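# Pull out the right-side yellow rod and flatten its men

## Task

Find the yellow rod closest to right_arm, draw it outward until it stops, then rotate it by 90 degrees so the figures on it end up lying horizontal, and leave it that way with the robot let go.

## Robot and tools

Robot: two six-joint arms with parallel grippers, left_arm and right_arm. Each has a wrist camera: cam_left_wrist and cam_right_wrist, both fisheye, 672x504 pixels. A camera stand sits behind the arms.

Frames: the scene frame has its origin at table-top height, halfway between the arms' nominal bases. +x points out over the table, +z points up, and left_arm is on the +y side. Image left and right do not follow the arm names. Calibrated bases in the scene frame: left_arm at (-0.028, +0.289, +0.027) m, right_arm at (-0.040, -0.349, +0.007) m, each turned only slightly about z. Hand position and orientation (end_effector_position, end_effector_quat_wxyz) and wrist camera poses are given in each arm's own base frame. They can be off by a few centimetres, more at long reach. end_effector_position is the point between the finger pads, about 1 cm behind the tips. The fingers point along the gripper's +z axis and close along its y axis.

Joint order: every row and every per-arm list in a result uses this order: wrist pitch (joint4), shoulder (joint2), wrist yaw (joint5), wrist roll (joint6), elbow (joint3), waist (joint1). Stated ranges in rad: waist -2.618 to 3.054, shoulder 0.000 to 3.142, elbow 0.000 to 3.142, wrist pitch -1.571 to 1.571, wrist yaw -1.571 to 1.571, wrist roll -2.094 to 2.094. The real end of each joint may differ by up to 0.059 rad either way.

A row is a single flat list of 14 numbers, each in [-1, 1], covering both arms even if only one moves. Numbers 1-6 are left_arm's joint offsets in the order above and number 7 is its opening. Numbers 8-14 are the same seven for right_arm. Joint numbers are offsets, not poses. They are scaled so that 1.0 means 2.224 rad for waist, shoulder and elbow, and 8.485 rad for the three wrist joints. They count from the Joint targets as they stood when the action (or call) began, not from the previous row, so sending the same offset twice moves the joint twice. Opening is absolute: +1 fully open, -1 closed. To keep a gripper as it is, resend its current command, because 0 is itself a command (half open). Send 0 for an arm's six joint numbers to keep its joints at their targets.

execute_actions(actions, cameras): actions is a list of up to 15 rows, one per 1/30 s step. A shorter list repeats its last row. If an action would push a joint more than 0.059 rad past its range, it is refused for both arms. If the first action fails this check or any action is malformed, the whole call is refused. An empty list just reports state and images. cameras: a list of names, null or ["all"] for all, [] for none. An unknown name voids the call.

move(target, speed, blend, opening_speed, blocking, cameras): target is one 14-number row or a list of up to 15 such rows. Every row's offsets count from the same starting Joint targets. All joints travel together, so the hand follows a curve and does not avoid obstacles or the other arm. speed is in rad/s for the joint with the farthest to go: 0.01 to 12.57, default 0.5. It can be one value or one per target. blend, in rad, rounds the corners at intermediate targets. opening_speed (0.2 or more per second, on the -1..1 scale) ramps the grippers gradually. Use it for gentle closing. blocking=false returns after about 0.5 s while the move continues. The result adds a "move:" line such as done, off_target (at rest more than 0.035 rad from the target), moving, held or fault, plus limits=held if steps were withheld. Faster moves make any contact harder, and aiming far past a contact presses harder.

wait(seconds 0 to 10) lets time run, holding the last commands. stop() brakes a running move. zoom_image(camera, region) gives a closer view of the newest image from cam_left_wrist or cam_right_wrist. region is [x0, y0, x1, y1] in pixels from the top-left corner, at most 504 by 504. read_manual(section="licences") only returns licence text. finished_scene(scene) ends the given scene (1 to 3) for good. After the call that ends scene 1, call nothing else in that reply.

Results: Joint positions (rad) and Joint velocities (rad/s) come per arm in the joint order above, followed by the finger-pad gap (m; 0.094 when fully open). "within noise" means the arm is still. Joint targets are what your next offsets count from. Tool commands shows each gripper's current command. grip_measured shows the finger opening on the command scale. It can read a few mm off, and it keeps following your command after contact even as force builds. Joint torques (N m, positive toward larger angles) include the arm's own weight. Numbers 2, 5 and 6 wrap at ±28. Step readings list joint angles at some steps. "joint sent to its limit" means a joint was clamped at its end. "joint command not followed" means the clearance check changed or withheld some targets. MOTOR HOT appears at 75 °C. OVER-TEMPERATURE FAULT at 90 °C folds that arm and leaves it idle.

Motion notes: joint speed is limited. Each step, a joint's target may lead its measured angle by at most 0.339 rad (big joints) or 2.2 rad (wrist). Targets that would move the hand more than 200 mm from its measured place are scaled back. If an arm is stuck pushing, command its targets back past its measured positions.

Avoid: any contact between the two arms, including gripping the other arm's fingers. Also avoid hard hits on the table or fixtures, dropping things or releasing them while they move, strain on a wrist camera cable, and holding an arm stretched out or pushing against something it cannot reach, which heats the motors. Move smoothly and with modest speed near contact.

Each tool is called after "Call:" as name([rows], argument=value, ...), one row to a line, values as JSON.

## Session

Call:
execute_actions(actions=[])

Nothing of this call was run. Scene 2 begins with your next reply.

Call:
execute_actions(actions=[])

Scene clock: 0.00 s.
left_arm: end_effector_position=(+0.4067, +0.0376, +0.1163) grip_measured=+1.000 end_effector_quat_wxyz=(+0.597, -0.093, +0.793, +0.071) | right_arm: end_effector_position=(+0.3928, -0.0048, +0.1143) grip_measured=+1.000 end_effector_quat_wxyz=(+0.608, +0.033, +0.793, -0.013)
Joint names: [wrist pitch, shoulder, wrist yaw, wrist roll, elbow, waist]
Joint positions: left_arm=[0.845 1.542 -0.242 -0.068 0.409 -0.016 0.094] | right_arm=[0.909 1.498 0.082 0.042 0.325 0.023 0.094]
Joint velocities: within noise
Joint torques (N m): no reading
Heat: left arm: 41 °C; right arm: 40 °C.
Joint targets: left_arm=[0.833 1.540 -0.243 -0.068 0.411 -0.016] | right_arm=[0.899 1.495 0.080 0.043 0.328 0.023]
Tool commands: left_gripper/opening=+1.0 right_gripper/opening=+1.0
camera_calibration:
cam_left_wrist: T_world_to_cam=[[0.207287, -0.962694, 0.173931, -0.0790407], [-0.569143, -0.263281, -0.778948, 0.366677], [0.795681, 0.062474, -0.602485, -0.132805], [0, 0, 0, 1]] pos_world=[0.330746, 0.0287439, 0.219357]
cam_right_wrist: T_world_to_cam=[[-0.0674914, -0.98389, 0.165543, -0.00657283], [-0.627243, -0.0871895, -0.773928, 0.366259], [0.775894, -0.156069, -0.611254, -0.115862], [0, 0, 0, 1]] pos_world=[0.319186, 0.0073845, 0.213725]

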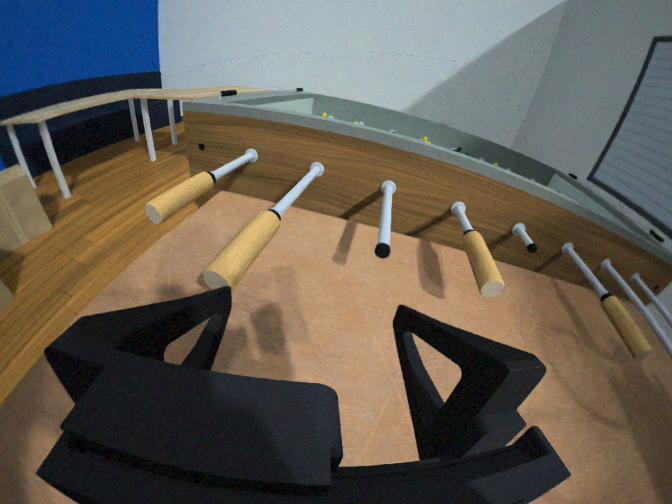

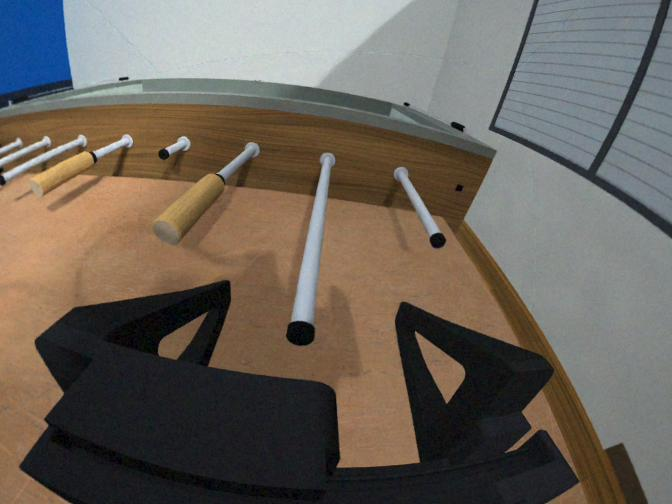

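Call:
move([
  [0,0,0,0,0,0,1,0.0037,0.0697,0.0224,0,0.1475,0.0796,0.7],
  [0,0,0,0,0,0,1,-0.0075,0.2890,0.0691,-0.1901,0.4379,0.2576,0.7],
  [0,0,0,0,0,0,1,0.0396,0.4462,0.0691,-0.1901,0.4191,0.2576,0.7],
], speed=1.2, blend=0.08)

Scene clock: 53.80 s.
left_arm: end_effector_position=(+0.4067, +0.0376, +0.1163) grip_measured=+1.000 end_effector_quat_wxyz=(+0.597, -0.093, +0.793, +0.071) | right_arm: end_effector_position=(+0.5454, +0.2366, +0.0816) grip_measured=+0.700 end_effector_quat_wxyz=(+0.490, -0.475, +0.516, -0.518)
Joint names: [wrist pitch, shoulder, wrist yaw, wrist roll, elbow, waist]
Joint positions: left_arm=[0.845 1.542 -0.242 -0.068 0.409 -0.016 0.094] | right_arm=[1.217 2.468 0.665 -1.571 1.272 0.596 0.08]
Joint velocities: within noise
Joint torques (N m): left_arm=[1.87 -6.5 -0.06 0 5.5 -0.02] | right_arm=[1.8 -9.85 0.06 0.02 4.05 0.02]
Heat: left arm: 42 °C; right arm: 42 °C.
Joint targets: left_arm=[0.833 1.540 -0.243 -0.068 0.411 -0.016] | right_arm=[1.235 2.488 0.667 -1.570 1.260 0.596]
move: done
camera_calibration:
cam_left_wrist: T_world_to_cam=[[0.207287, -0.962694, 0.173931, -0.0790407], [-0.569143, -0.263281, -0.778948, 0.366677], [0.795681, 0.062474, -0.602485, -0.132805], [0, 0, 0, 1]] pos_world=[0.330746, 0.0287439, 0.219357]
cam_right_wrist: T_world_to_cam=[[-0.0539344, 0.169669, 0.984024, -0.100469], [-0.462644, -0.877551, 0.125953, 0.481474], [0.884902, -0.44846, 0.125826, -0.267027], [0, 0, 0, 1]] pos_world=[0.453624, 0.319814, 0.0718197]

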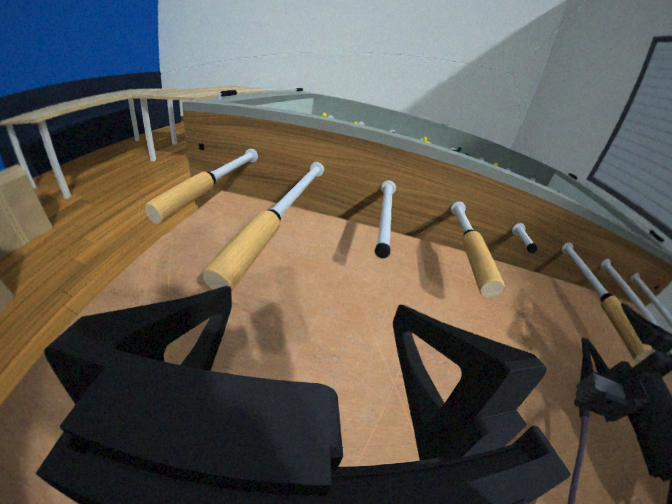

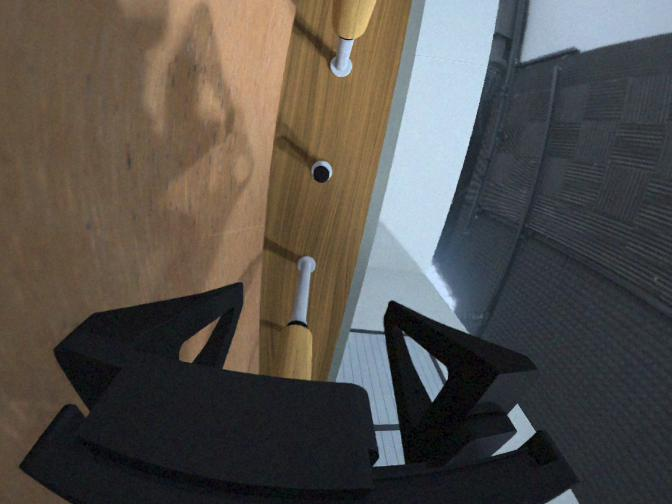

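Call:
move(target=[0,0,0,0,0,0,1,0.0165,-0.0531,-0.0244,0,-0.1070,-0.0935,0.7], cameras=["cam_right_wrist"], speed=0.4)

Scene clock: 68.80 s.
left_arm: end_effector_position=(+0.4067, +0.0376, +0.1163) grip_measured=+1.000 end_effector_quat_wxyz=(+0.597, -0.093, +0.793, +0.071) | right_arm: end_effector_position=(+0.5454, +0.1339, +0.0689) grip_measured=+0.700 end_effector_quat_wxyz=(+0.473, -0.482, +0.523, -0.520)
Joint names: [wrist pitch, shoulder, wrist yaw, wrist roll, elbow, waist]
Joint positions: left_arm=[0.845 1.542 -0.242 -0.068 0.409 -0.016 0.094] | right_arm=[1.342 2.394 0.472 -1.572 1.039 0.386 0.08]
Joint velocities: within noise
Joint torques (N m): left_arm=[1.86 -6.53 -0.06 0 5.5 -0.08] | right_arm=[2 -12.23 -0.1 0.04 2.99 0.23]
Heat: left arm: 42 °C; right arm: 44 °C.
Joint targets: left_arm=[0.833 1.540 -0.243 -0.068 0.411 -0.016] | right_arm=[1.375 2.370 0.460 -1.570 1.022 0.388]
move: done
camera_calibration:
cam_right_wrist: T_world_to_cam=[[-0.0220709, 0.18734, 0.982047, -0.0900305], [-0.474155, -0.866746, 0.154688, 0.395746], [0.880165, -0.462228, 0.107958, -0.305826], [0, 0, 0, 1]] pos_world=[0.454835, 0.218516, 0.0602133]
Images, in order (width x height): cam_right_wrist 672x504.

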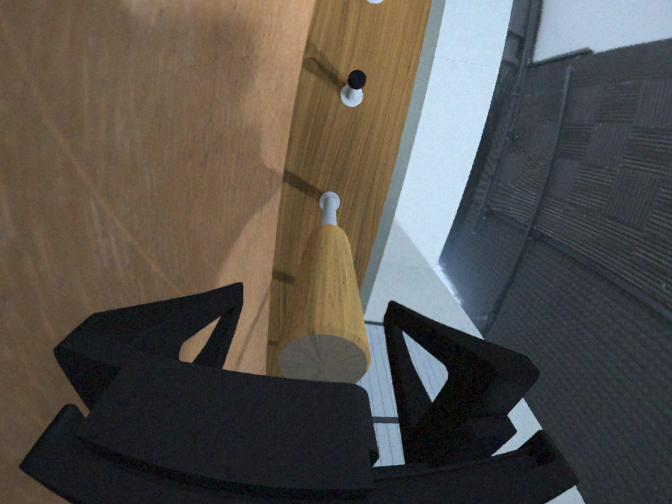

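Call:
move(target=[0,0,0,0,0,0,1,0,-0.0036,0,0,0,0,-0.6], opening_speed=1.2, cameras=[])

Call:
move(target=[0,0,0,0,0,0,1,0,0,0,0.185,0,0,-0.6], speed=1.2)

Scene clock: 75.93 s.
left_arm: end_effector_position=(+0.4067, +0.0376, +0.1163) grip_measured=+1.000 end_effector_quat_wxyz=(+0.597, -0.093, +0.793, +0.071) | right_arm: end_effector_position=(+0.5458, +0.1342, +0.0733) grip_measured=-0.307 end_effector_quat_wxyz=(+0.476, -0.480, +0.521, -0.521)
Joint names: [wrist pitch, shoulder, wrist yaw, wrist roll, elbow, waist]
Joint positions: left_arm=[0.845 1.542 -0.242 -0.068 0.409 -0.016 0.094] | right_arm=[1.342 2.386 0.471 -1.574 1.039 0.386 0.033]
Joint velocities: within noise
Joint torques (N m): left_arm=[1.87 -6.52 -0.07 0.03 5.52 -0.05] | right_arm=[2 -12.22 -0.09 0.05 3.04 0.21]
Heat: left arm: 42 °C; right arm: 44 °C.
Joint targets: left_arm=[0.833 1.540 -0.243 -0.068 0.411 -0.016] | right_arm=[1.375 2.362 0.459 -1.570 1.022 0.388]
move: done
No camera images: "cameras" was empty.

Scene clock: 78.27 s.
left_arm: end_effector_position=(+0.4067, +0.0376, +0.1163) grip_measured=+1.000 end_effector_quat_wxyz=(+0.597, -0.093, +0.793, +0.071) | right_arm: end_effector_position=(+0.5446, +0.1384, +0.0661) grip_measured=-0.308 end_effector_quat_wxyz=(+0.696, +0.007, +0.717, -0.039)
Joint names: [wrist pitch, shoulder, wrist yaw, wrist roll, elbow, waist]
Joint positions: left_arm=[0.845 1.542 -0.242 -0.068 0.409 -0.016 0.094] | right_arm=[1.318 2.386 0.454 -0.031 1.035 0.388 0.033]
Joint velocities: within noise
Joint torques (N m): left_arm=[1.86 -6.49 -0.05 0.02 5.52 -0.08] | right_arm=[2.22 -12.22 0.12 0.32 3.37 -0.02]
Heat: left arm: 42 °C; right arm: 44 °C.
Joint targets: left_arm=[0.833 1.540 -0.243 -0.068 0.411 -0.016] | right_arm=[1.375 2.362 0.460 0.000 1.023 0.388]
move: off_target (right_arm); right_arm: the wrist pitch is farthest, 0.057 rad from its target
camera_calibration:
cam_left_wrist: T_world_to_cam=[[0.207287, -0.962694, 0.173931, -0.0790407], [-0.569143, -0.263281, -0.778948, 0.366677], [0.795681, 0.062474, -0.602485, -0.132805], [0, 0, 0, 1]] pos_world=[0.330746, 0.0287439, 0.219357]
cam_right_wrist: T_world_to_cam=[[-0.106473, -0.968696, 0.224259, 0.167811], [-0.436294, -0.157154, -0.885974, 0.349722], [0.893482, -0.192176, -0.405904, -0.313429], [0, 0, 0, 1]] pos_world=[0.450492, 0.157285, 0.14499]

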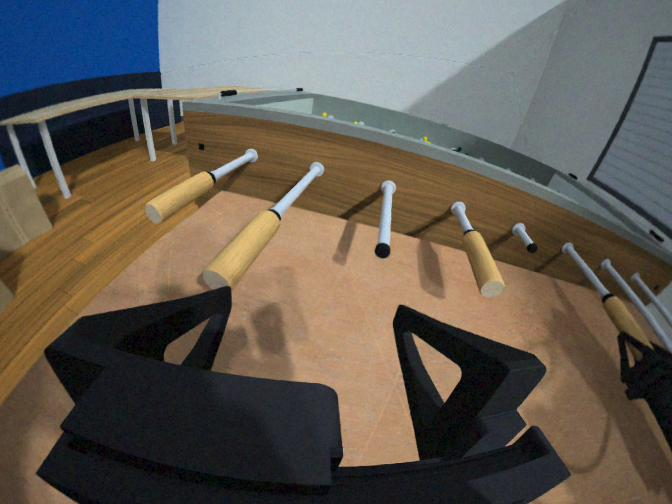

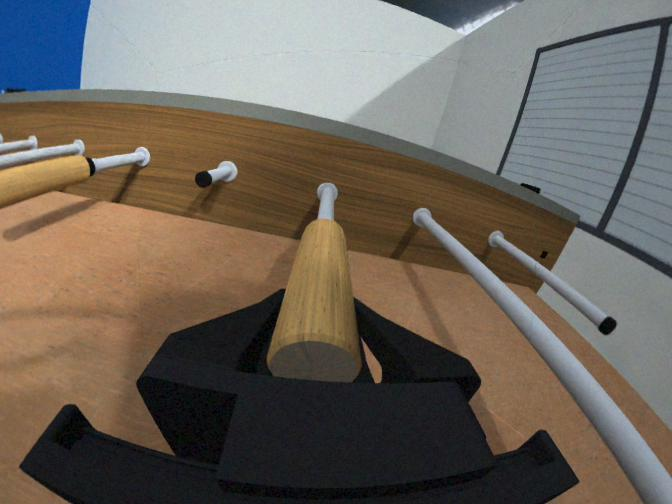

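Call:
move([
  [0,0,0,0,0,0,1,-0.0792,-0.1378,0,0.0215,-0.0284,0.0158,-0.6],
  [0,0,0,0,0,0,1,-0.1348,-0.2490,-0.0011,0.0398,-0.0558,0.0439,-0.6],
], speed=[0.7,0.4], blend=0.06)

Scene clock: 105.53 s.
left_arm: end_effector_position=(+0.4067, +0.0376, +0.1163) grip_measured=+1.000 end_effector_quat_wxyz=(+0.597, -0.093, +0.793, +0.071) | right_arm: end_effector_position=(+0.4600, +0.1502, +0.0646) grip_measured=-0.311 end_effector_quat_wxyz=(+0.477, +0.022, +0.878, -0.012)
Joint names: [wrist pitch, shoulder, wrist yaw, wrist roll, elbow, waist]
Joint positions: left_arm=[0.845 1.542 -0.242 -0.068 0.409 -0.016 0.094] | right_arm=[0.314 1.879 0.429 0.3 0.924 0.469 0.032]
Joint velocities: within noise
Joint torques (N m): left_arm=[1.85 -6.52 -0.06 0.02 5.5 -0.05] | right_arm=[0.81 -13.9 0.43 0.39 3.99 1.47]
Heat: left arm: 42 °C; right arm: 45 °C.
Joint targets: left_arm=[0.833 1.540 -0.243 -0.068 0.411 -0.016] | right_arm=[0.231 1.808 0.450 0.337 0.898 0.485]
move: off_target (right_arm); right_arm: the wrist pitch is farthest, 0.083 rad from its target
camera_calibration:
cam_left_wrist: T_world_to_cam=[[0.207287, -0.962694, 0.173931, -0.0790407], [-0.569143, -0.263281, -0.778948, 0.366677], [0.795681, 0.062474, -0.602485, -0.132805], [0, 0, 0, 1]] pos_world=[0.330746, 0.0287439, 0.219357]
cam_right_wrist: T_world_to_cam=[[0.00723309, -0.984244, 0.176669, 0.123678], [-0.833353, -0.103582, -0.542949, 0.465804], [0.552694, -0.1433, -0.820972, -0.059982], [0, 0, 0, 1]] pos_world=[0.420437, 0.161383, 0.181814]

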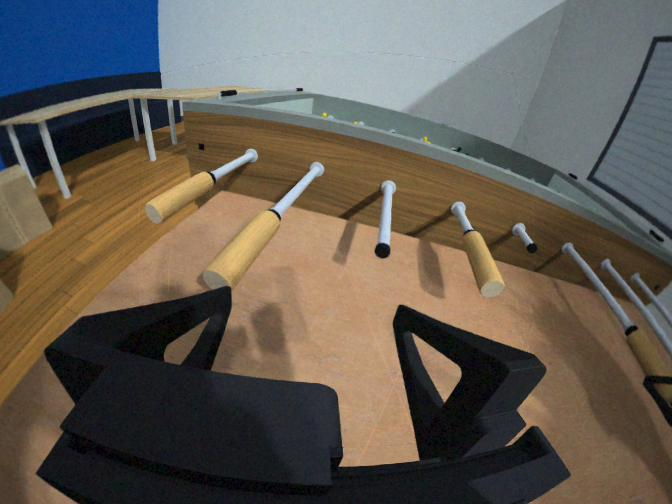

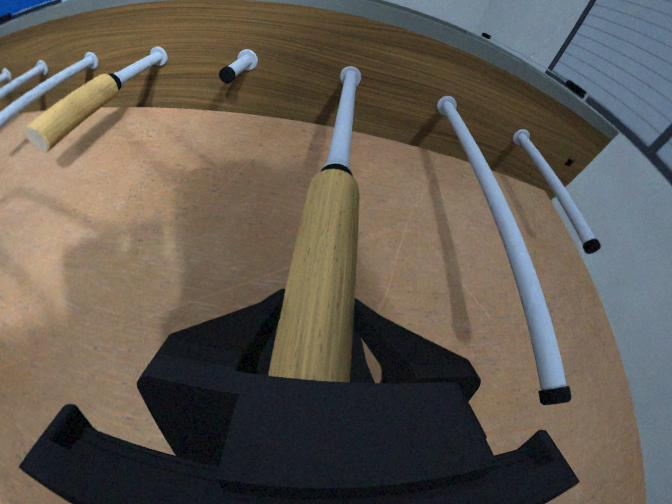

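Call:
move(target=[0,0,0,0,0,0,1,-0.0256,-0.0450,-0.0014,0.008,0.0022,0.0144,-0.6], speed=0.3, cameras=["cam_right_wrist"])

Scene clock: 112.10 s.
left_arm: end_effector_position=(+0.4067, +0.0376, +0.1163) grip_measured=+1.000 end_effector_quat_wxyz=(+0.597, -0.093, +0.793, +0.071) | right_arm: end_effector_position=(+0.4575, +0.1500, +0.0697) grip_measured=-0.312 end_effector_quat_wxyz=(+0.460, +0.037, +0.887, +0.004)
Joint names: [wrist pitch, shoulder, wrist yaw, wrist roll, elbow, waist]
Joint positions: left_arm=[0.845 1.542 -0.242 -0.068 0.409 -0.016 0.094] | right_arm=[0.225 1.85 0.397 0.352 0.949 0.46 0.032]
Joint velocities: within noise
Joint torques (N m): left_arm=[1.86 -6.48 -0.06 0.01 5.5 -0.1] | right_arm=[-0.32 -19.73 0.66 0.6 2.73 5.18]
Heat: left arm: 42 °C; right arm: 45 °C.
Joint targets: left_arm=[0.833 1.540 -0.243 -0.068 0.411 -0.016] | right_arm=[0.014 1.708 0.438 0.405 0.903 0.518]
move: off_target (right_arm); right_arm: the wrist pitch is farthest, 0.211 rad from its target
camera_calibration:
cam_right_wrist: T_world_to_cam=[[0.00106012, -0.991199, 0.132376, 0.129543], [-0.854407, -0.0696809, -0.514911, 0.469038], [0.519604, -0.112557, -0.846961, -0.042042], [0, 0, 0, 1]] pos_world=[0.422457, 0.156354, 0.188757]
Images, in order (width x height): cam_right_wrist 672x504.

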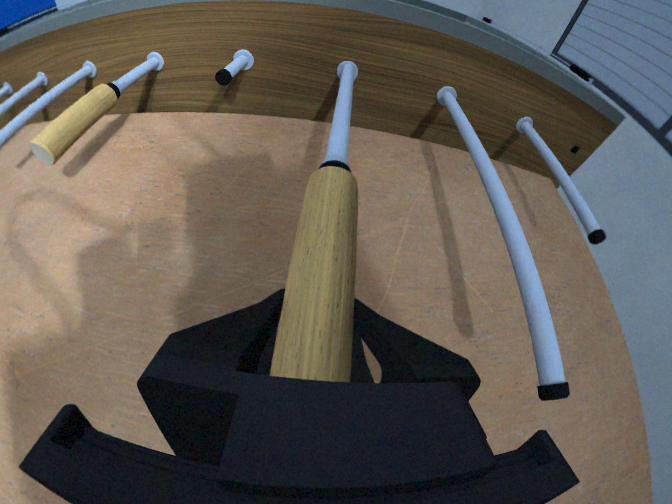

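Call:
move([
  [0,0,0,0,0,0,1,0.0249,0.0638,-0.0048,-0.0062,0.0207,-0.0261,-0.6],
  [0,0,0,0,0,0,1,0.0249,0.0638,-0.0048,-0.0062,0.0207,-0.0261,0.4],
  [0,0,0,0,0,0,1,0.0599,-0.1262,-0.0048,-0.0262,0.0707,-0.0261,0.4],
], speed=0.8, opening_speed=2)

Call:
zoom_image(camera="cam_right_wrist", region=[200, 200, 470, 335])

Scene clock: 123.30 s.
left_arm: end_effector_position=(+0.4067, +0.0376, +0.1163) grip_measured=+1.000 end_effector_quat_wxyz=(+0.597, -0.093, +0.793, +0.071) | right_arm: end_effector_position=(+0.4477, +0.1410, +0.3846) grip_measured=+0.398 end_effector_quat_wxyz=(+0.748, +0.065, +0.650, +0.114)
Joint names: [wrist pitch, shoulder, wrist yaw, wrist roll, elbow, waist]
Joint positions: left_arm=[0.845 1.542 -0.242 -0.068 0.409 -0.016 0.094] | right_arm=[0.527 1.42 0.395 0.19 1.051 0.452 0.066]
Joint velocities: within noise
Joint torques (N m): left_arm=[1.86 -6.52 -0.07 0.01 5.52 -0.06] | right_arm=[1.6 -4.82 0.03 -0.08 7.99 0.73]
Heat: left arm: 42 °C; right arm: 49 °C.
Joint targets: left_arm=[0.833 1.540 -0.243 -0.068 0.411 -0.016] | right_arm=[0.522 1.427 0.398 0.183 1.061 0.459]
move: done
camera_calibration:
cam_left_wrist: T_world_to_cam=[[0.207287, -0.962694, 0.173931, -0.0790407], [-0.569143, -0.263281, -0.778948, 0.366677], [0.795681, 0.062474, -0.602485, -0.132805], [0, 0, 0, 1]] pos_world=[0.330746, 0.0287439, 0.219357]
cam_right_wrist: T_world_to_cam=[[0.0132591, -0.996843, -0.078283, 0.155362], [-0.265712, 0.0719625, -0.961363, 0.510392], [0.963961, 0.0335475, -0.263919, -0.215035], [0, 0, 0, 1]] pos_world=[0.340842, 0.125356, 0.446083]

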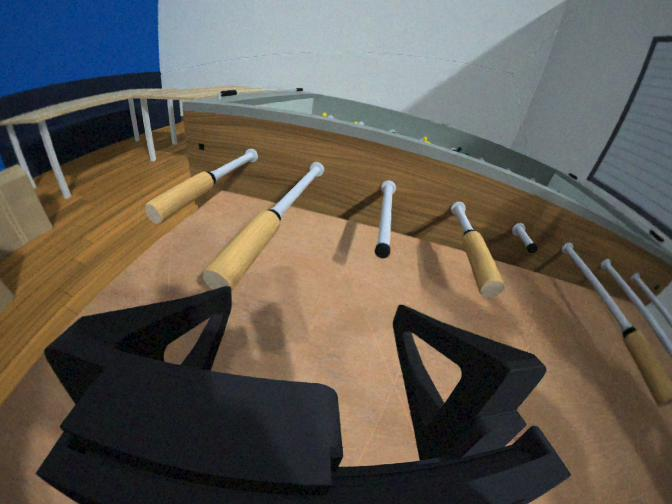

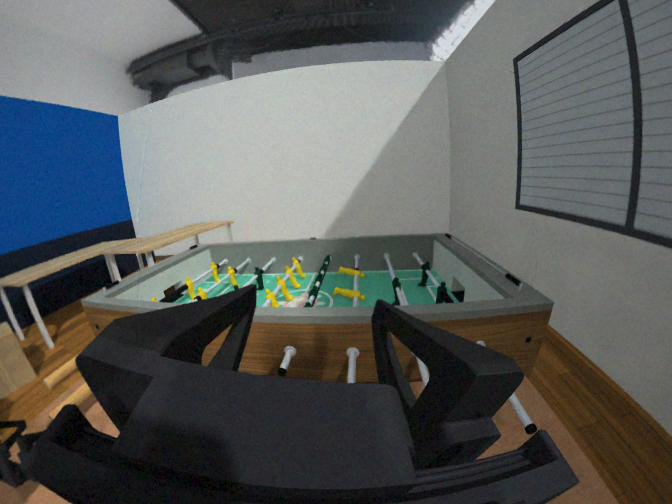

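Scaled by 1.867 from the camera's 672x504 image, which has a finer 960x720 frame.

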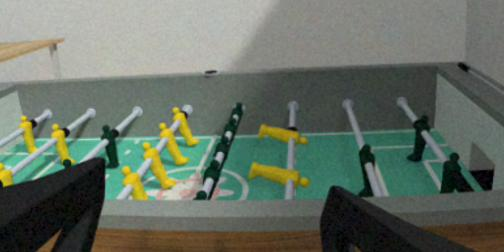

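Call:
zoom_image(camera="cam_right_wrist", region=[300, 230, 420, 320])

Scaled by 4.200 from the camera's 672x504 image, which has a finer 960x720 frame.

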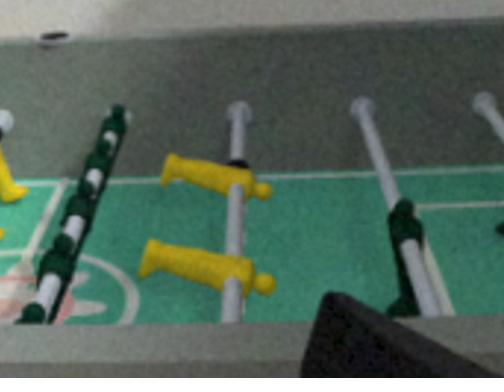

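Call:
move([
  [0,0,0,0,0,0,1,-0.0409,0.1889,-0.0061,0.0256,-0.0427,-0.0067,0.6],
  [0,0,0,0,0,0,1,-0.0409,0.1889,-0.0061,0.0256,-0.0427,-0.0067,-0.6],
  [0,0,0,0,0,0,1,-0.0562,0.2116,0.0209,0.0078,0.0027,0.0284,-0.6],
], speed=[0.6,0.6,0.3], opening_speed=1.5, cameras=["cam_right_wrist"])

Scene clock: 181.17 s.
left_arm: end_effector_position=(+0.4067, +0.0376, +0.1163) grip_measured=+1.000 end_effector_quat_wxyz=(+0.597, -0.093, +0.793, +0.071) | right_arm: end_effector_position=(+0.4579, +0.1505, +0.0724) grip_measured=-0.307 end_effector_quat_wxyz=(+0.445, +0.000, +0.892, -0.082)
Joint names: [wrist pitch, shoulder, wrist yaw, wrist roll, elbow, waist]
Joint positions: left_arm=[0.845 1.542 -0.242 -0.068 0.409 -0.016 0.094] | right_arm=[0.08 1.886 0.542 0.273 1.046 0.51 0.033]
Joint velocities: within noise
Joint torques (N m): left_arm=[1.86 -6.52 -0.07 0.01 5.52 -0.08] | right_arm=[1.1 -7.47 0.6 -0.26 7.6 1.16]
Heat: left arm: 41 °C; right arm: 44 °C.
Joint targets: left_arm=[0.833 1.540 -0.243 -0.068 0.411 -0.016] | right_arm=[0.045 1.898 0.575 0.249 1.067 0.523]
move: done
camera_calibration:
cam_right_wrist: T_world_to_cam=[[-0.00387086, -0.949282, 0.314401, 0.112467], [-0.87379, -0.149681, -0.462695, 0.48802], [0.486288, -0.276512, -0.828894, -0.00126015], [0, 0, 0, 1]] pos_world=[0.427475, 0.179461, 0.1894]
Images, in order (width x height): cam_right_wrist 672x504.

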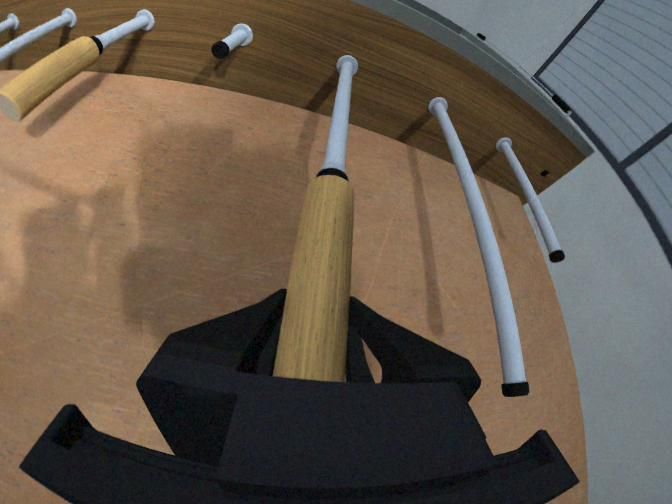

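Call:
move([
  [0,0,0,0,0,0,1,0,0,0,0,0,0,0.7],
  [0,0,0,0,0,0,1,0.04,-0.21,-0.02,0,0.0,-0.03,0.7],
], speed=0.8, opening_speed=2, cameras=["cam_right_wrist"])

Call:
zoom_image(camera="cam_right_wrist", region=[270, 225, 420, 330])

Scene clock: 190.93 s.
left_arm: end_effector_position=(+0.4067, +0.0376, +0.1163) grip_measured=+1.000 end_effector_quat_wxyz=(+0.597, -0.093, +0.793, +0.071) | right_arm: end_effector_position=(+0.4509, +0.1440, +0.3456) grip_measured=+0.698 end_effector_quat_wxyz=(+0.700, +0.073, +0.702, +0.105)
Joint names: [wrist pitch, shoulder, wrist yaw, wrist roll, elbow, waist]
Joint positions: left_arm=[0.845 1.542 -0.242 -0.068 0.409 -0.016 0.094] | right_arm=[0.383 1.429 0.418 0.252 1.05 0.462 0.08]
Joint velocities: within noise
Joint torques (N m): left_arm=[1.85 -6.48 -0.07 0.02 5.5 -0.06] | right_arm=[1.75 -5.38 -0.08 -0.02 8.61 -0.55]
Heat: left arm: 41 °C; right arm: 43 °C.
Joint targets: left_arm=[0.833 1.540 -0.243 -0.068 0.411 -0.016] | right_arm=[0.384 1.431 0.405 0.249 1.066 0.456]
move: done
camera_calibration:
cam_right_wrist: T_world_to_cam=[[-0.00440705, -0.997274, -0.0736582, 0.161658], [-0.399671, 0.0692766, -0.914037, 0.518002], [0.916648, 0.0254108, -0.398887, -0.159343], [0, 0, 0, 1]] pos_world=[0.353804, 0.129381, 0.421821]
Images, in order (width x height): cam_right_wrist 672x504.

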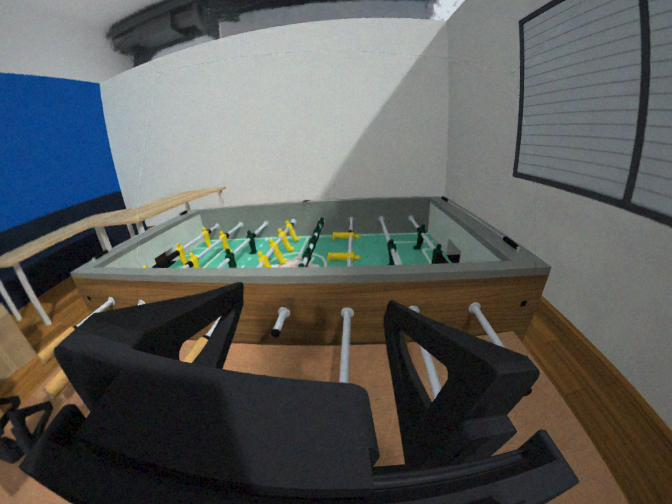

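Scaled by 3.360 from the camera's 672x504 image, which has a finer 960x720 frame.

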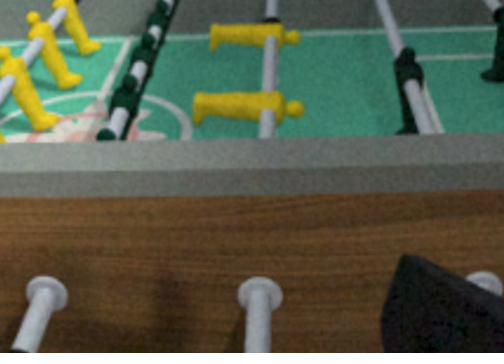

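Call:
finished_scene(scene=2)

The scene is finished: the task was done.


## Next scene

The same job, from a new start.

Call:
execute_actions(actions=[])

Call:
zoom_image(camera="cam_left_wrist", region=[340, 90, 560, 220])

Scene clock: 0.00 s.
left_arm: end_effector_position=(+0.4148, +0.0165, +0.1259) grip_measured=+1.000 end_effector_quat_wxyz=(+0.618, -0.002, +0.786, +0.007) | right_arm: end_effector_position=(+0.3922, -0.0470, +0.1045) grip_measured=+1.000 end_effector_quat_wxyz=(+0.587, +0.099, +0.798, -0.097)
Joint names: [wrist pitch, shoulder, wrist yaw, wrist roll, elbow, waist]
Joint positions: left_arm=[0.901 1.55 0.039 0.018 0.411 0.054 0.094] | right_arm=[0.87 1.537 0.277 0.046 0.357 0.003 0.094]
Joint velocities: within noise
Joint torques (N m): no reading
Heat: left arm: 39 °C; right arm: 38 °C.
Joint targets: left_arm=[0.889 1.548 0.039 0.019 0.413 0.054] | right_arm=[0.861 1.534 0.277 0.048 0.360 0.003]
Tool commands: left_gripper/opening=+1.0 right_gripper/opening=+1.0
camera_calibration:
cam_left_wrist: T_world_to_cam=[[-0.0177666, -0.985889, 0.166453, -0.00796993], [-0.580802, -0.125334, -0.804339, 0.378982], [0.813851, -0.110967, -0.570379, -0.140833], [0, 0, 0, 1]] pos_world=[0.334589, 0.0240143, 0.225829]
cam_right_wrist: T_world_to_cam=[[-0.259579, -0.939623, 0.222998, 0.0249194], [-0.669667, 0.00876005, -0.74261, 0.372385], [0.695819, -0.3421, -0.631508, -0.103244], [0, 0, 0, 1]] pos_world=[0.327681, -0.015167, 0.20578]

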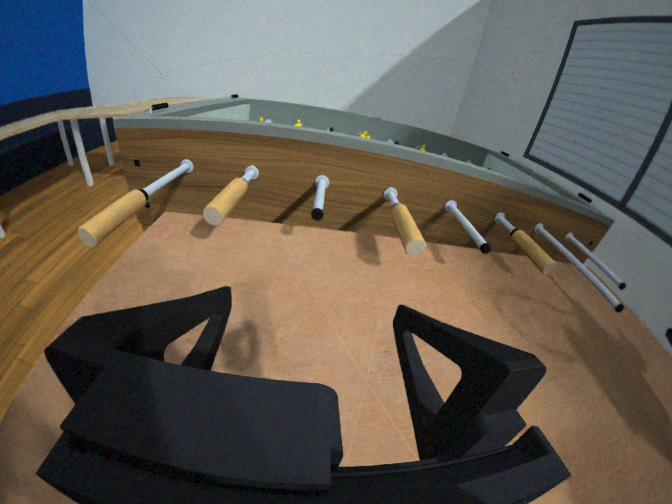

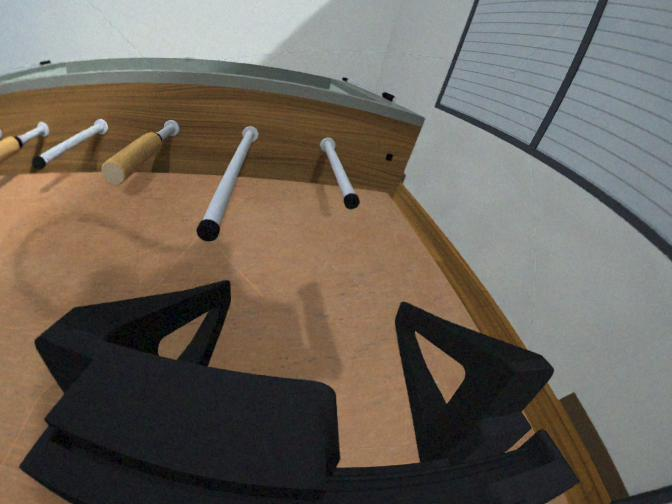

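Scaled by 2.291 from the camera's 672x504 image, which has a finer 960x720 frame.

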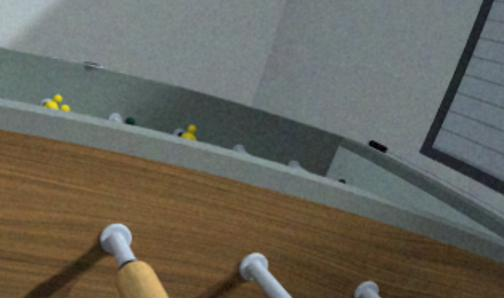

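Call:
move(target=[0,0,0,0,0,0,1,-0.0567,-0.0468,-0.0032,0,0.3103,0.09,0.7], speed=1.3, cameras=["cam_right_wrist"])

Call:
zoom_image(camera="cam_right_wrist", region=[200, 200, 400, 320])

Scene clock: 46.47 s.
left_arm: end_effector_position=(+0.4148, +0.0165, +0.1259) grip_measured=+1.000 end_effector_quat_wxyz=(+0.618, -0.002, +0.786, +0.007) | right_arm: end_effector_position=(+0.4770, +0.0496, +0.3398) grip_measured=+0.703 end_effector_quat_wxyz=(+0.705, +0.038, +0.708, -0.006)
Joint names: [wrist pitch, shoulder, wrist yaw, wrist roll, elbow, waist]
Joint positions: left_arm=[0.901 1.55 0.039 0.018 0.411 0.054 0.094] | right_arm=[0.391 1.432 0.261 0.046 1.037 0.199 0.08]
Joint velocities: within noise
Joint torques (N m): left_arm=[1.86 -6.78 -0.02 0.01 5.65 -0.06] | right_arm=[1.59 -5.76 -0.08 0.02 8.35 0.44]
Heat: left arm: 39 °C; right arm: 40 °C.
Joint targets: left_arm=[0.889 1.548 0.039 0.019 0.413 0.054] | right_arm=[0.380 1.430 0.250 0.048 1.050 0.203]
move: done
camera_calibration:
cam_right_wrist: T_world_to_cam=[[-0.109905, -0.984897, 0.133789, 0.0464367], [-0.408721, -0.0779137, -0.909327, 0.539603], [0.906018, -0.154622, -0.393985, -0.170819], [0, 0, 0, 1]] pos_world=[0.380416, 0.0613653, 0.417163]
Images, in order (width x height): cam_right_wrist 672x504.

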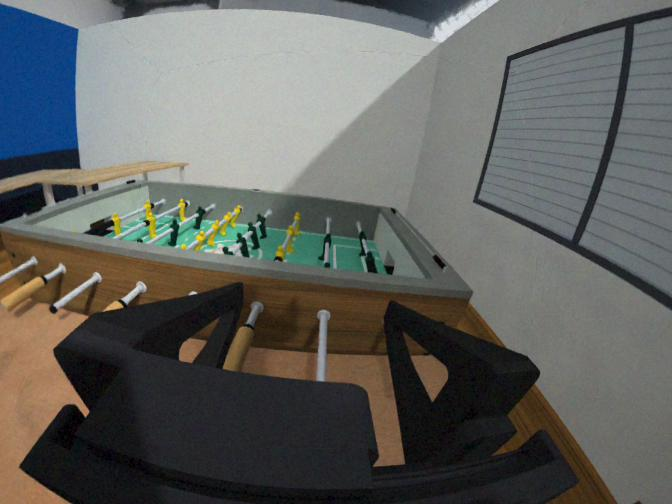

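Scaled by 2.520 from the camera's 672x504 image, which has a finer 960x720 frame.

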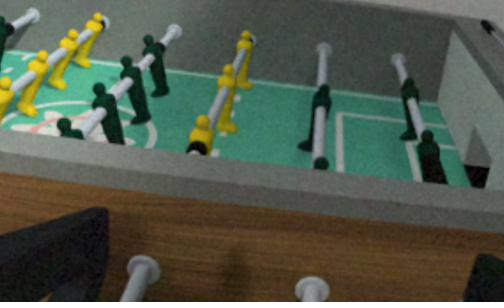

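Call:
move(target=[0,0,0,0,0,0,1,0.111,0.4528,0.0326,-0.173,0.0472,0.1142,0.8], speed=1.0, cameras=["cam_right_wrist"])

Scene clock: 66.70 s.
left_arm: end_effector_position=(+0.4148, +0.0165, +0.1259) grip_measured=+1.000 end_effector_quat_wxyz=(+0.618, -0.002, +0.786, +0.007) | right_arm: end_effector_position=(+0.5523, +0.1706, +0.0790) grip_measured=+0.798 end_effector_quat_wxyz=(+0.523, -0.439, +0.549, -0.481)
Joint names: [wrist pitch, shoulder, wrist yaw, wrist roll, elbow, waist]
Joint positions: left_arm=[0.901 1.55 0.039 0.018 0.411 0.054 0.094] | right_arm=[1.294 2.415 0.523 -1.423 1.132 0.454 0.084]
Joint velocities: within noise
Joint torques (N m): left_arm=[1.87 -6.8 0 0.02 5.68 -0.03] | right_arm=[1.9 -9.1 0.1 0.05 6.27 0.31]
Heat: left arm: 39 °C; right arm: 42 °C.
Joint targets: left_arm=[0.889 1.548 0.039 0.019 0.413 0.054] | right_arm=[1.321 2.437 0.527 -1.420 1.155 0.457]
move: done
camera_calibration:
cam_right_wrist: T_world_to_cam=[[-0.0575911, 0.0299242, 0.997892, -0.0615041], [-0.4608, -0.887504, 0.0000199218, 0.437675], [0.885633, -0.459827, 0.0649014, -0.29604], [0, 0, 0, 1]] pos_world=[0.460322, 0.254152, 0.0805792]
Images, in order (width x height): cam_right_wrist 672x504.

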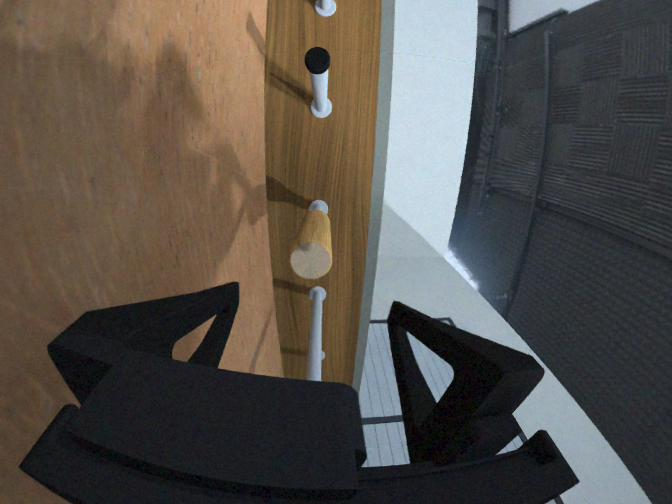

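Call:
move(target=[0,0,0,0,0,0,1,-0.0408,0.1034,-0.0123,0,0.2338,-0.0522,0.8], speed=0.6, cameras=["cam_right_wrist"])

Scene clock: 78.90 s.
left_arm: end_effector_position=(+0.4148, +0.0165, +0.1259) grip_measured=+1.000 end_effector_quat_wxyz=(+0.618, -0.002, +0.786, +0.007) | right_arm: end_effector_position=(+0.6562, +0.1565, +0.0797) grip_measured=+0.798 end_effector_quat_wxyz=(+0.519, -0.432, +0.553, -0.488)
Joint names: [wrist pitch, shoulder, wrist yaw, wrist roll, elbow, waist]
Joint positions: left_arm=[0.901 1.55 0.039 0.018 0.411 0.054 0.094] | right_arm=[1.002 2.637 0.438 -1.425 1.653 0.346 0.084]
Joint velocities: within noise
Joint torques (N m): left_arm=[1.86 -6.8 0 0.01 5.63 -0.01] | right_arm=[1.43 -10.88 -0.11 0.04 7.61 -0.43]
Heat: left arm: 39 °C; right arm: 42 °C.
Joint targets: left_arm=[0.889 1.548 0.039 0.019 0.413 0.054] | right_arm=[0.975 2.667 0.422 -1.420 1.675 0.341]
move: done
camera_calibration:
cam_right_wrist: T_world_to_cam=[[-0.0628249, 0.0320049, 0.997511, -0.0527491], [-0.480957, -0.876742, -0.00216142, 0.484815], [0.874491, -0.479895, 0.0704742, -0.384597], [0, 0, 0, 1]] pos_world=[0.566188, 0.242179, 0.0807699]
Images, in order (width x height): cam_right_wrist 672x504.

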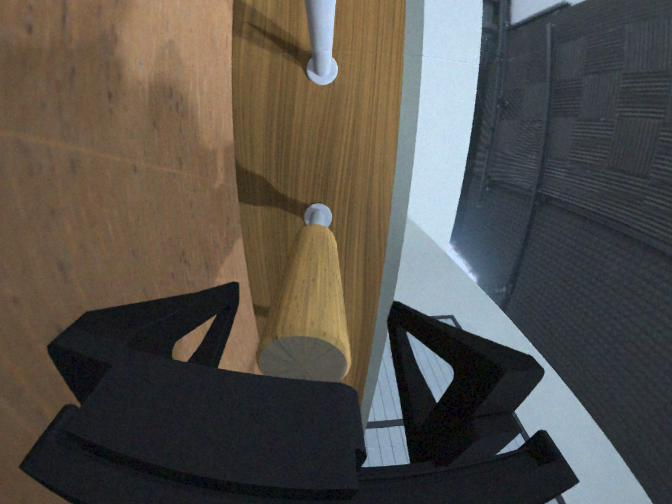

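Call:
move([
  [0,0,0,0,0,0,1,0,0.003,0,0,0,0,-0.6],
  [0,0,0,0,0,0,1,0,0.003,0,0.1685,0,0,-0.6],
], opening_speed=1.4, speed=1.2, cameras=["cam_left_wrist"])

Call:
zoom_image(camera="cam_left_wrist", region=[340, 90, 520, 200])

Scene clock: 89.57 s.
left_arm: end_effector_position=(+0.4148, +0.0165, +0.1259) grip_measured=+1.000 end_effector_quat_wxyz=(+0.618, -0.002, +0.786, +0.007) | right_arm: end_effector_position=(+0.6563, +0.1577, +0.0692) grip_measured=-0.313 end_effector_quat_wxyz=(+0.703, +0.021, +0.709, -0.039)
Joint names: [wrist pitch, shoulder, wrist yaw, wrist roll, elbow, waist]
Joint positions: left_arm=[0.901 1.55 0.039 0.018 0.411 0.054 0.094] | right_arm=[0.985 2.648 0.431 -0.023 1.656 0.346 0.032]
Joint velocities: within noise
Joint torques (N m): left_arm=[1.86 -6.82 -0.01 0.01 5.64 -0.05] | right_arm=[1.59 -11.3 -0.05 0.37 7.34 -0.43]
Heat: left arm: 39 °C; right arm: 41 °C.
Joint targets: left_arm=[0.889 1.548 0.039 0.019 0.413 0.054] | right_arm=[0.975 2.674 0.423 0.010 1.675 0.341]
move: done
camera_calibration:
cam_left_wrist: T_world_to_cam=[[-0.0177666, -0.985889, 0.166453, -0.00796993], [-0.580802, -0.125334, -0.804339, 0.378982], [0.813851, -0.110967, -0.570379, -0.140833], [0, 0, 0, 1]] pos_world=[0.334589, 0.0240143, 0.225829]
Images, in order (width x height): cam_left_wrist 672x504.

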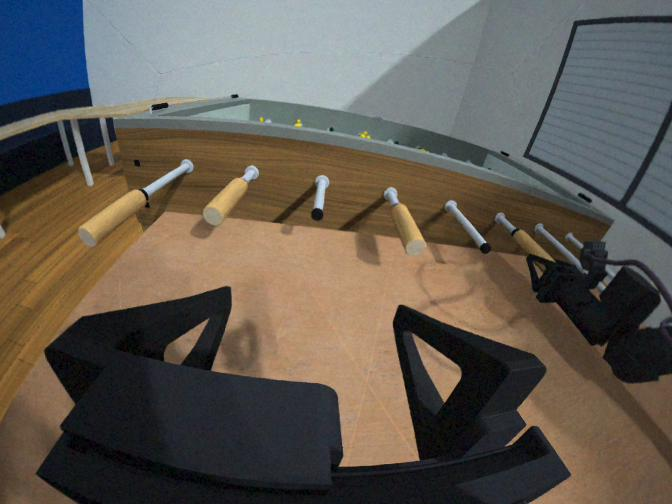

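Scaled by 2.800 from the camera's 672x504 image, which has a finer 960x720 frame.

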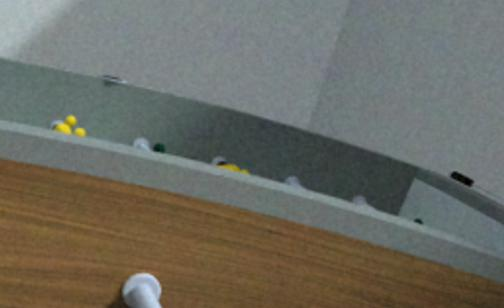

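Call:
move([
  [0,0,0,0,0,0,1,-0.0665,-0.1819,0.0012,0.022,-0.1169,0.0237,-0.6],
  [0,0,0,0,0,0,1,-0.0895,-0.2361,0,0.0303,-0.1392,0.0354,-0.6],
  [0,0,0,0,0,0,1,-0.1124,-0.2770,-0.0014,0.0386,-0.1614,0.0471,-0.6],
  [0,0,0,0,0,0,1,-0.1194,-0.3500,0.0025,0.0474,-0.2410,0.0789,-0.6],
], speed=[0.6,0.6,0.6,0.3], blend=0.05, cameras=["cam_right_wrist"])

Scene clock: 115.07 s.
left_arm: end_effector_position=(+0.4148, +0.0165, +0.1259) grip_measured=+1.000 end_effector_quat_wxyz=(+0.618, -0.002, +0.786, +0.007) | right_arm: end_effector_position=(+0.4810, +0.1782, +0.0664) grip_measured=-0.313 end_effector_quat_wxyz=(+0.433, +0.033, +0.901, -0.009)
Joint names: [wrist pitch, shoulder, wrist yaw, wrist roll, elbow, waist]
Joint positions: left_arm=[0.901 1.55 0.039 0.018 0.411 0.054 0.094] | right_arm=[0.045 1.973 0.424 0.385 1.172 0.498 0.032]
Joint velocities: within noise
Joint torques (N m): left_arm=[1.86 -6.75 -0.01 0.01 5.63 -0.05] | right_arm=[0.69 -15.72 0.43 0.29 3.73 1.7]
Heat: left arm: 39 °C; right arm: 42 °C.
Joint targets: left_arm=[0.889 1.548 0.039 0.019 0.413 0.054] | right_arm=[-0.038 1.896 0.444 0.412 1.139 0.517]
move: off_target (right_arm); right_arm: the wrist pitch is farthest, 0.083 rad from its target
camera_calibration:
cam_right_wrist: T_world_to_cam=[[0.00697295, -0.987352, 0.158387, 0.152639], [-0.884787, -0.079895, -0.459096, 0.502146], [0.465944, -0.136938, -0.874153, -0.0219081], [0, 0, 0, 1]] pos_world=[0.453436, 0.187828, 0.187206]
Images, in order (width x height): cam_right_wrist 672x504.

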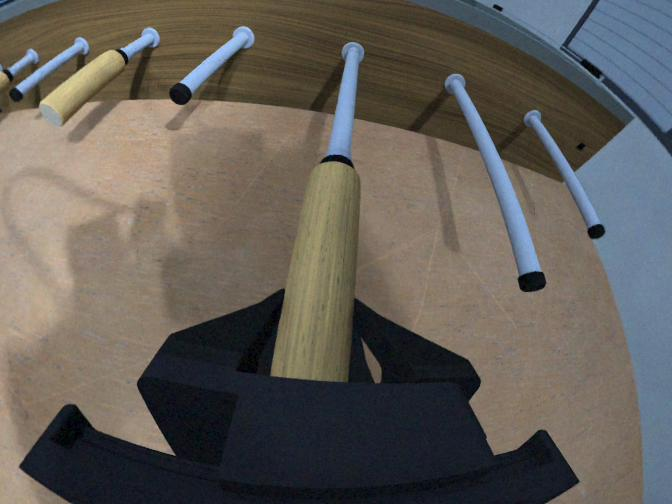

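Call:
move([
  [0,0,0,0,0,0,1,-0.0256,-0.045,-0.0014,0.004,0.0022,0.0144,-0.6],
  [0,0,0,0,0,0,1,0,0.0198,-0.0052,-0.0014,0.0252,-0.0121,-0.6],
  [0,0,0,0,0,0,1,0,0.0198,-0.0052,-0.0014,0.0252,-0.0121,0.5],
  [0,0,0,0,0,0,1,0.035,-0.1702,-0.0052,-0.0214,0.0752,-0.0121,0.5],
], speed=[0.3,0.4,0.4,0.8], opening_speed=2, cameras=["cam_right_wrist"])

Call:
zoom_image(camera="cam_right_wrist", region=[270, 220, 420, 325])

Scene clock: 130.87 s.
left_arm: end_effector_position=(+0.4148, +0.0165, +0.1259) grip_measured=+1.000 end_effector_quat_wxyz=(+0.618, -0.002, +0.786, +0.007) | right_arm: end_effector_position=(+0.4666, +0.1690, +0.4055) grip_measured=+0.498 end_effector_quat_wxyz=(+0.716, +0.058, +0.684, +0.127)
Joint names: [wrist pitch, shoulder, wrist yaw, wrist roll, elbow, waist]
Joint positions: left_arm=[0.901 1.55 0.039 0.018 0.411 0.054 0.094] | right_arm=[0.267 1.507 0.395 0.236 1.301 0.486 0.07]
Joint velocities: within noise
Joint torques (N m): left_arm=[1.86 -6.74 -0.01 0.01 5.64 -0.06] | right_arm=[1.59 -5.63 0.07 -0.05 7.66 0.4]
Heat: left arm: 39 °C; right arm: 46 °C.
Joint targets: left_arm=[0.889 1.548 0.039 0.019 0.413 0.054] | right_arm=[0.259 1.517 0.399 0.230 1.306 0.490]
move: done; target 3's new numbers were sent with right_arm's wrist pitch 0.071 rad from that target
camera_calibration:
cam_right_wrist: T_world_to_cam=[[0.0449285, -0.995499, -0.0834443, 0.171682], [-0.353087, 0.0623132, -0.933513, 0.564546], [0.934511, 0.0714044, -0.348698, -0.18697], [0, 0, 0, 1]] pos_world=[0.366346, 0.149082, 0.476141]
Images, in order (width x height): cam_right_wrist 672x504.

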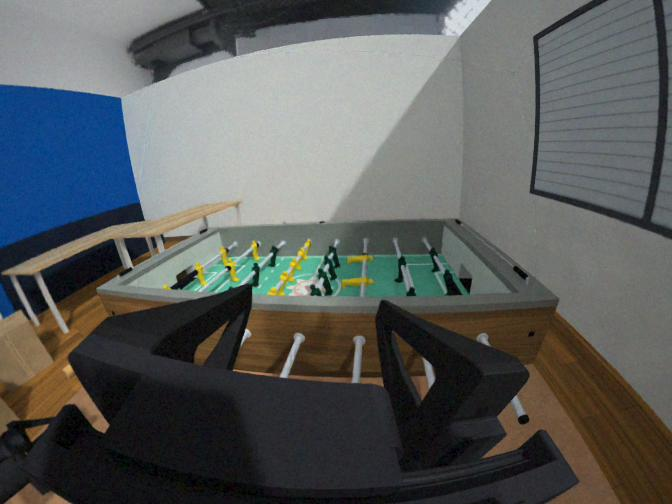

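Scaled by 3.360 from the camera's 672x504 image, which has a finer 960x720 frame.

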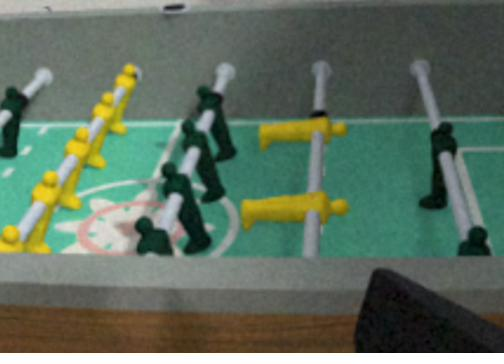

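Call:
finished_scene(scene=3)

The scene is finished: the task was done.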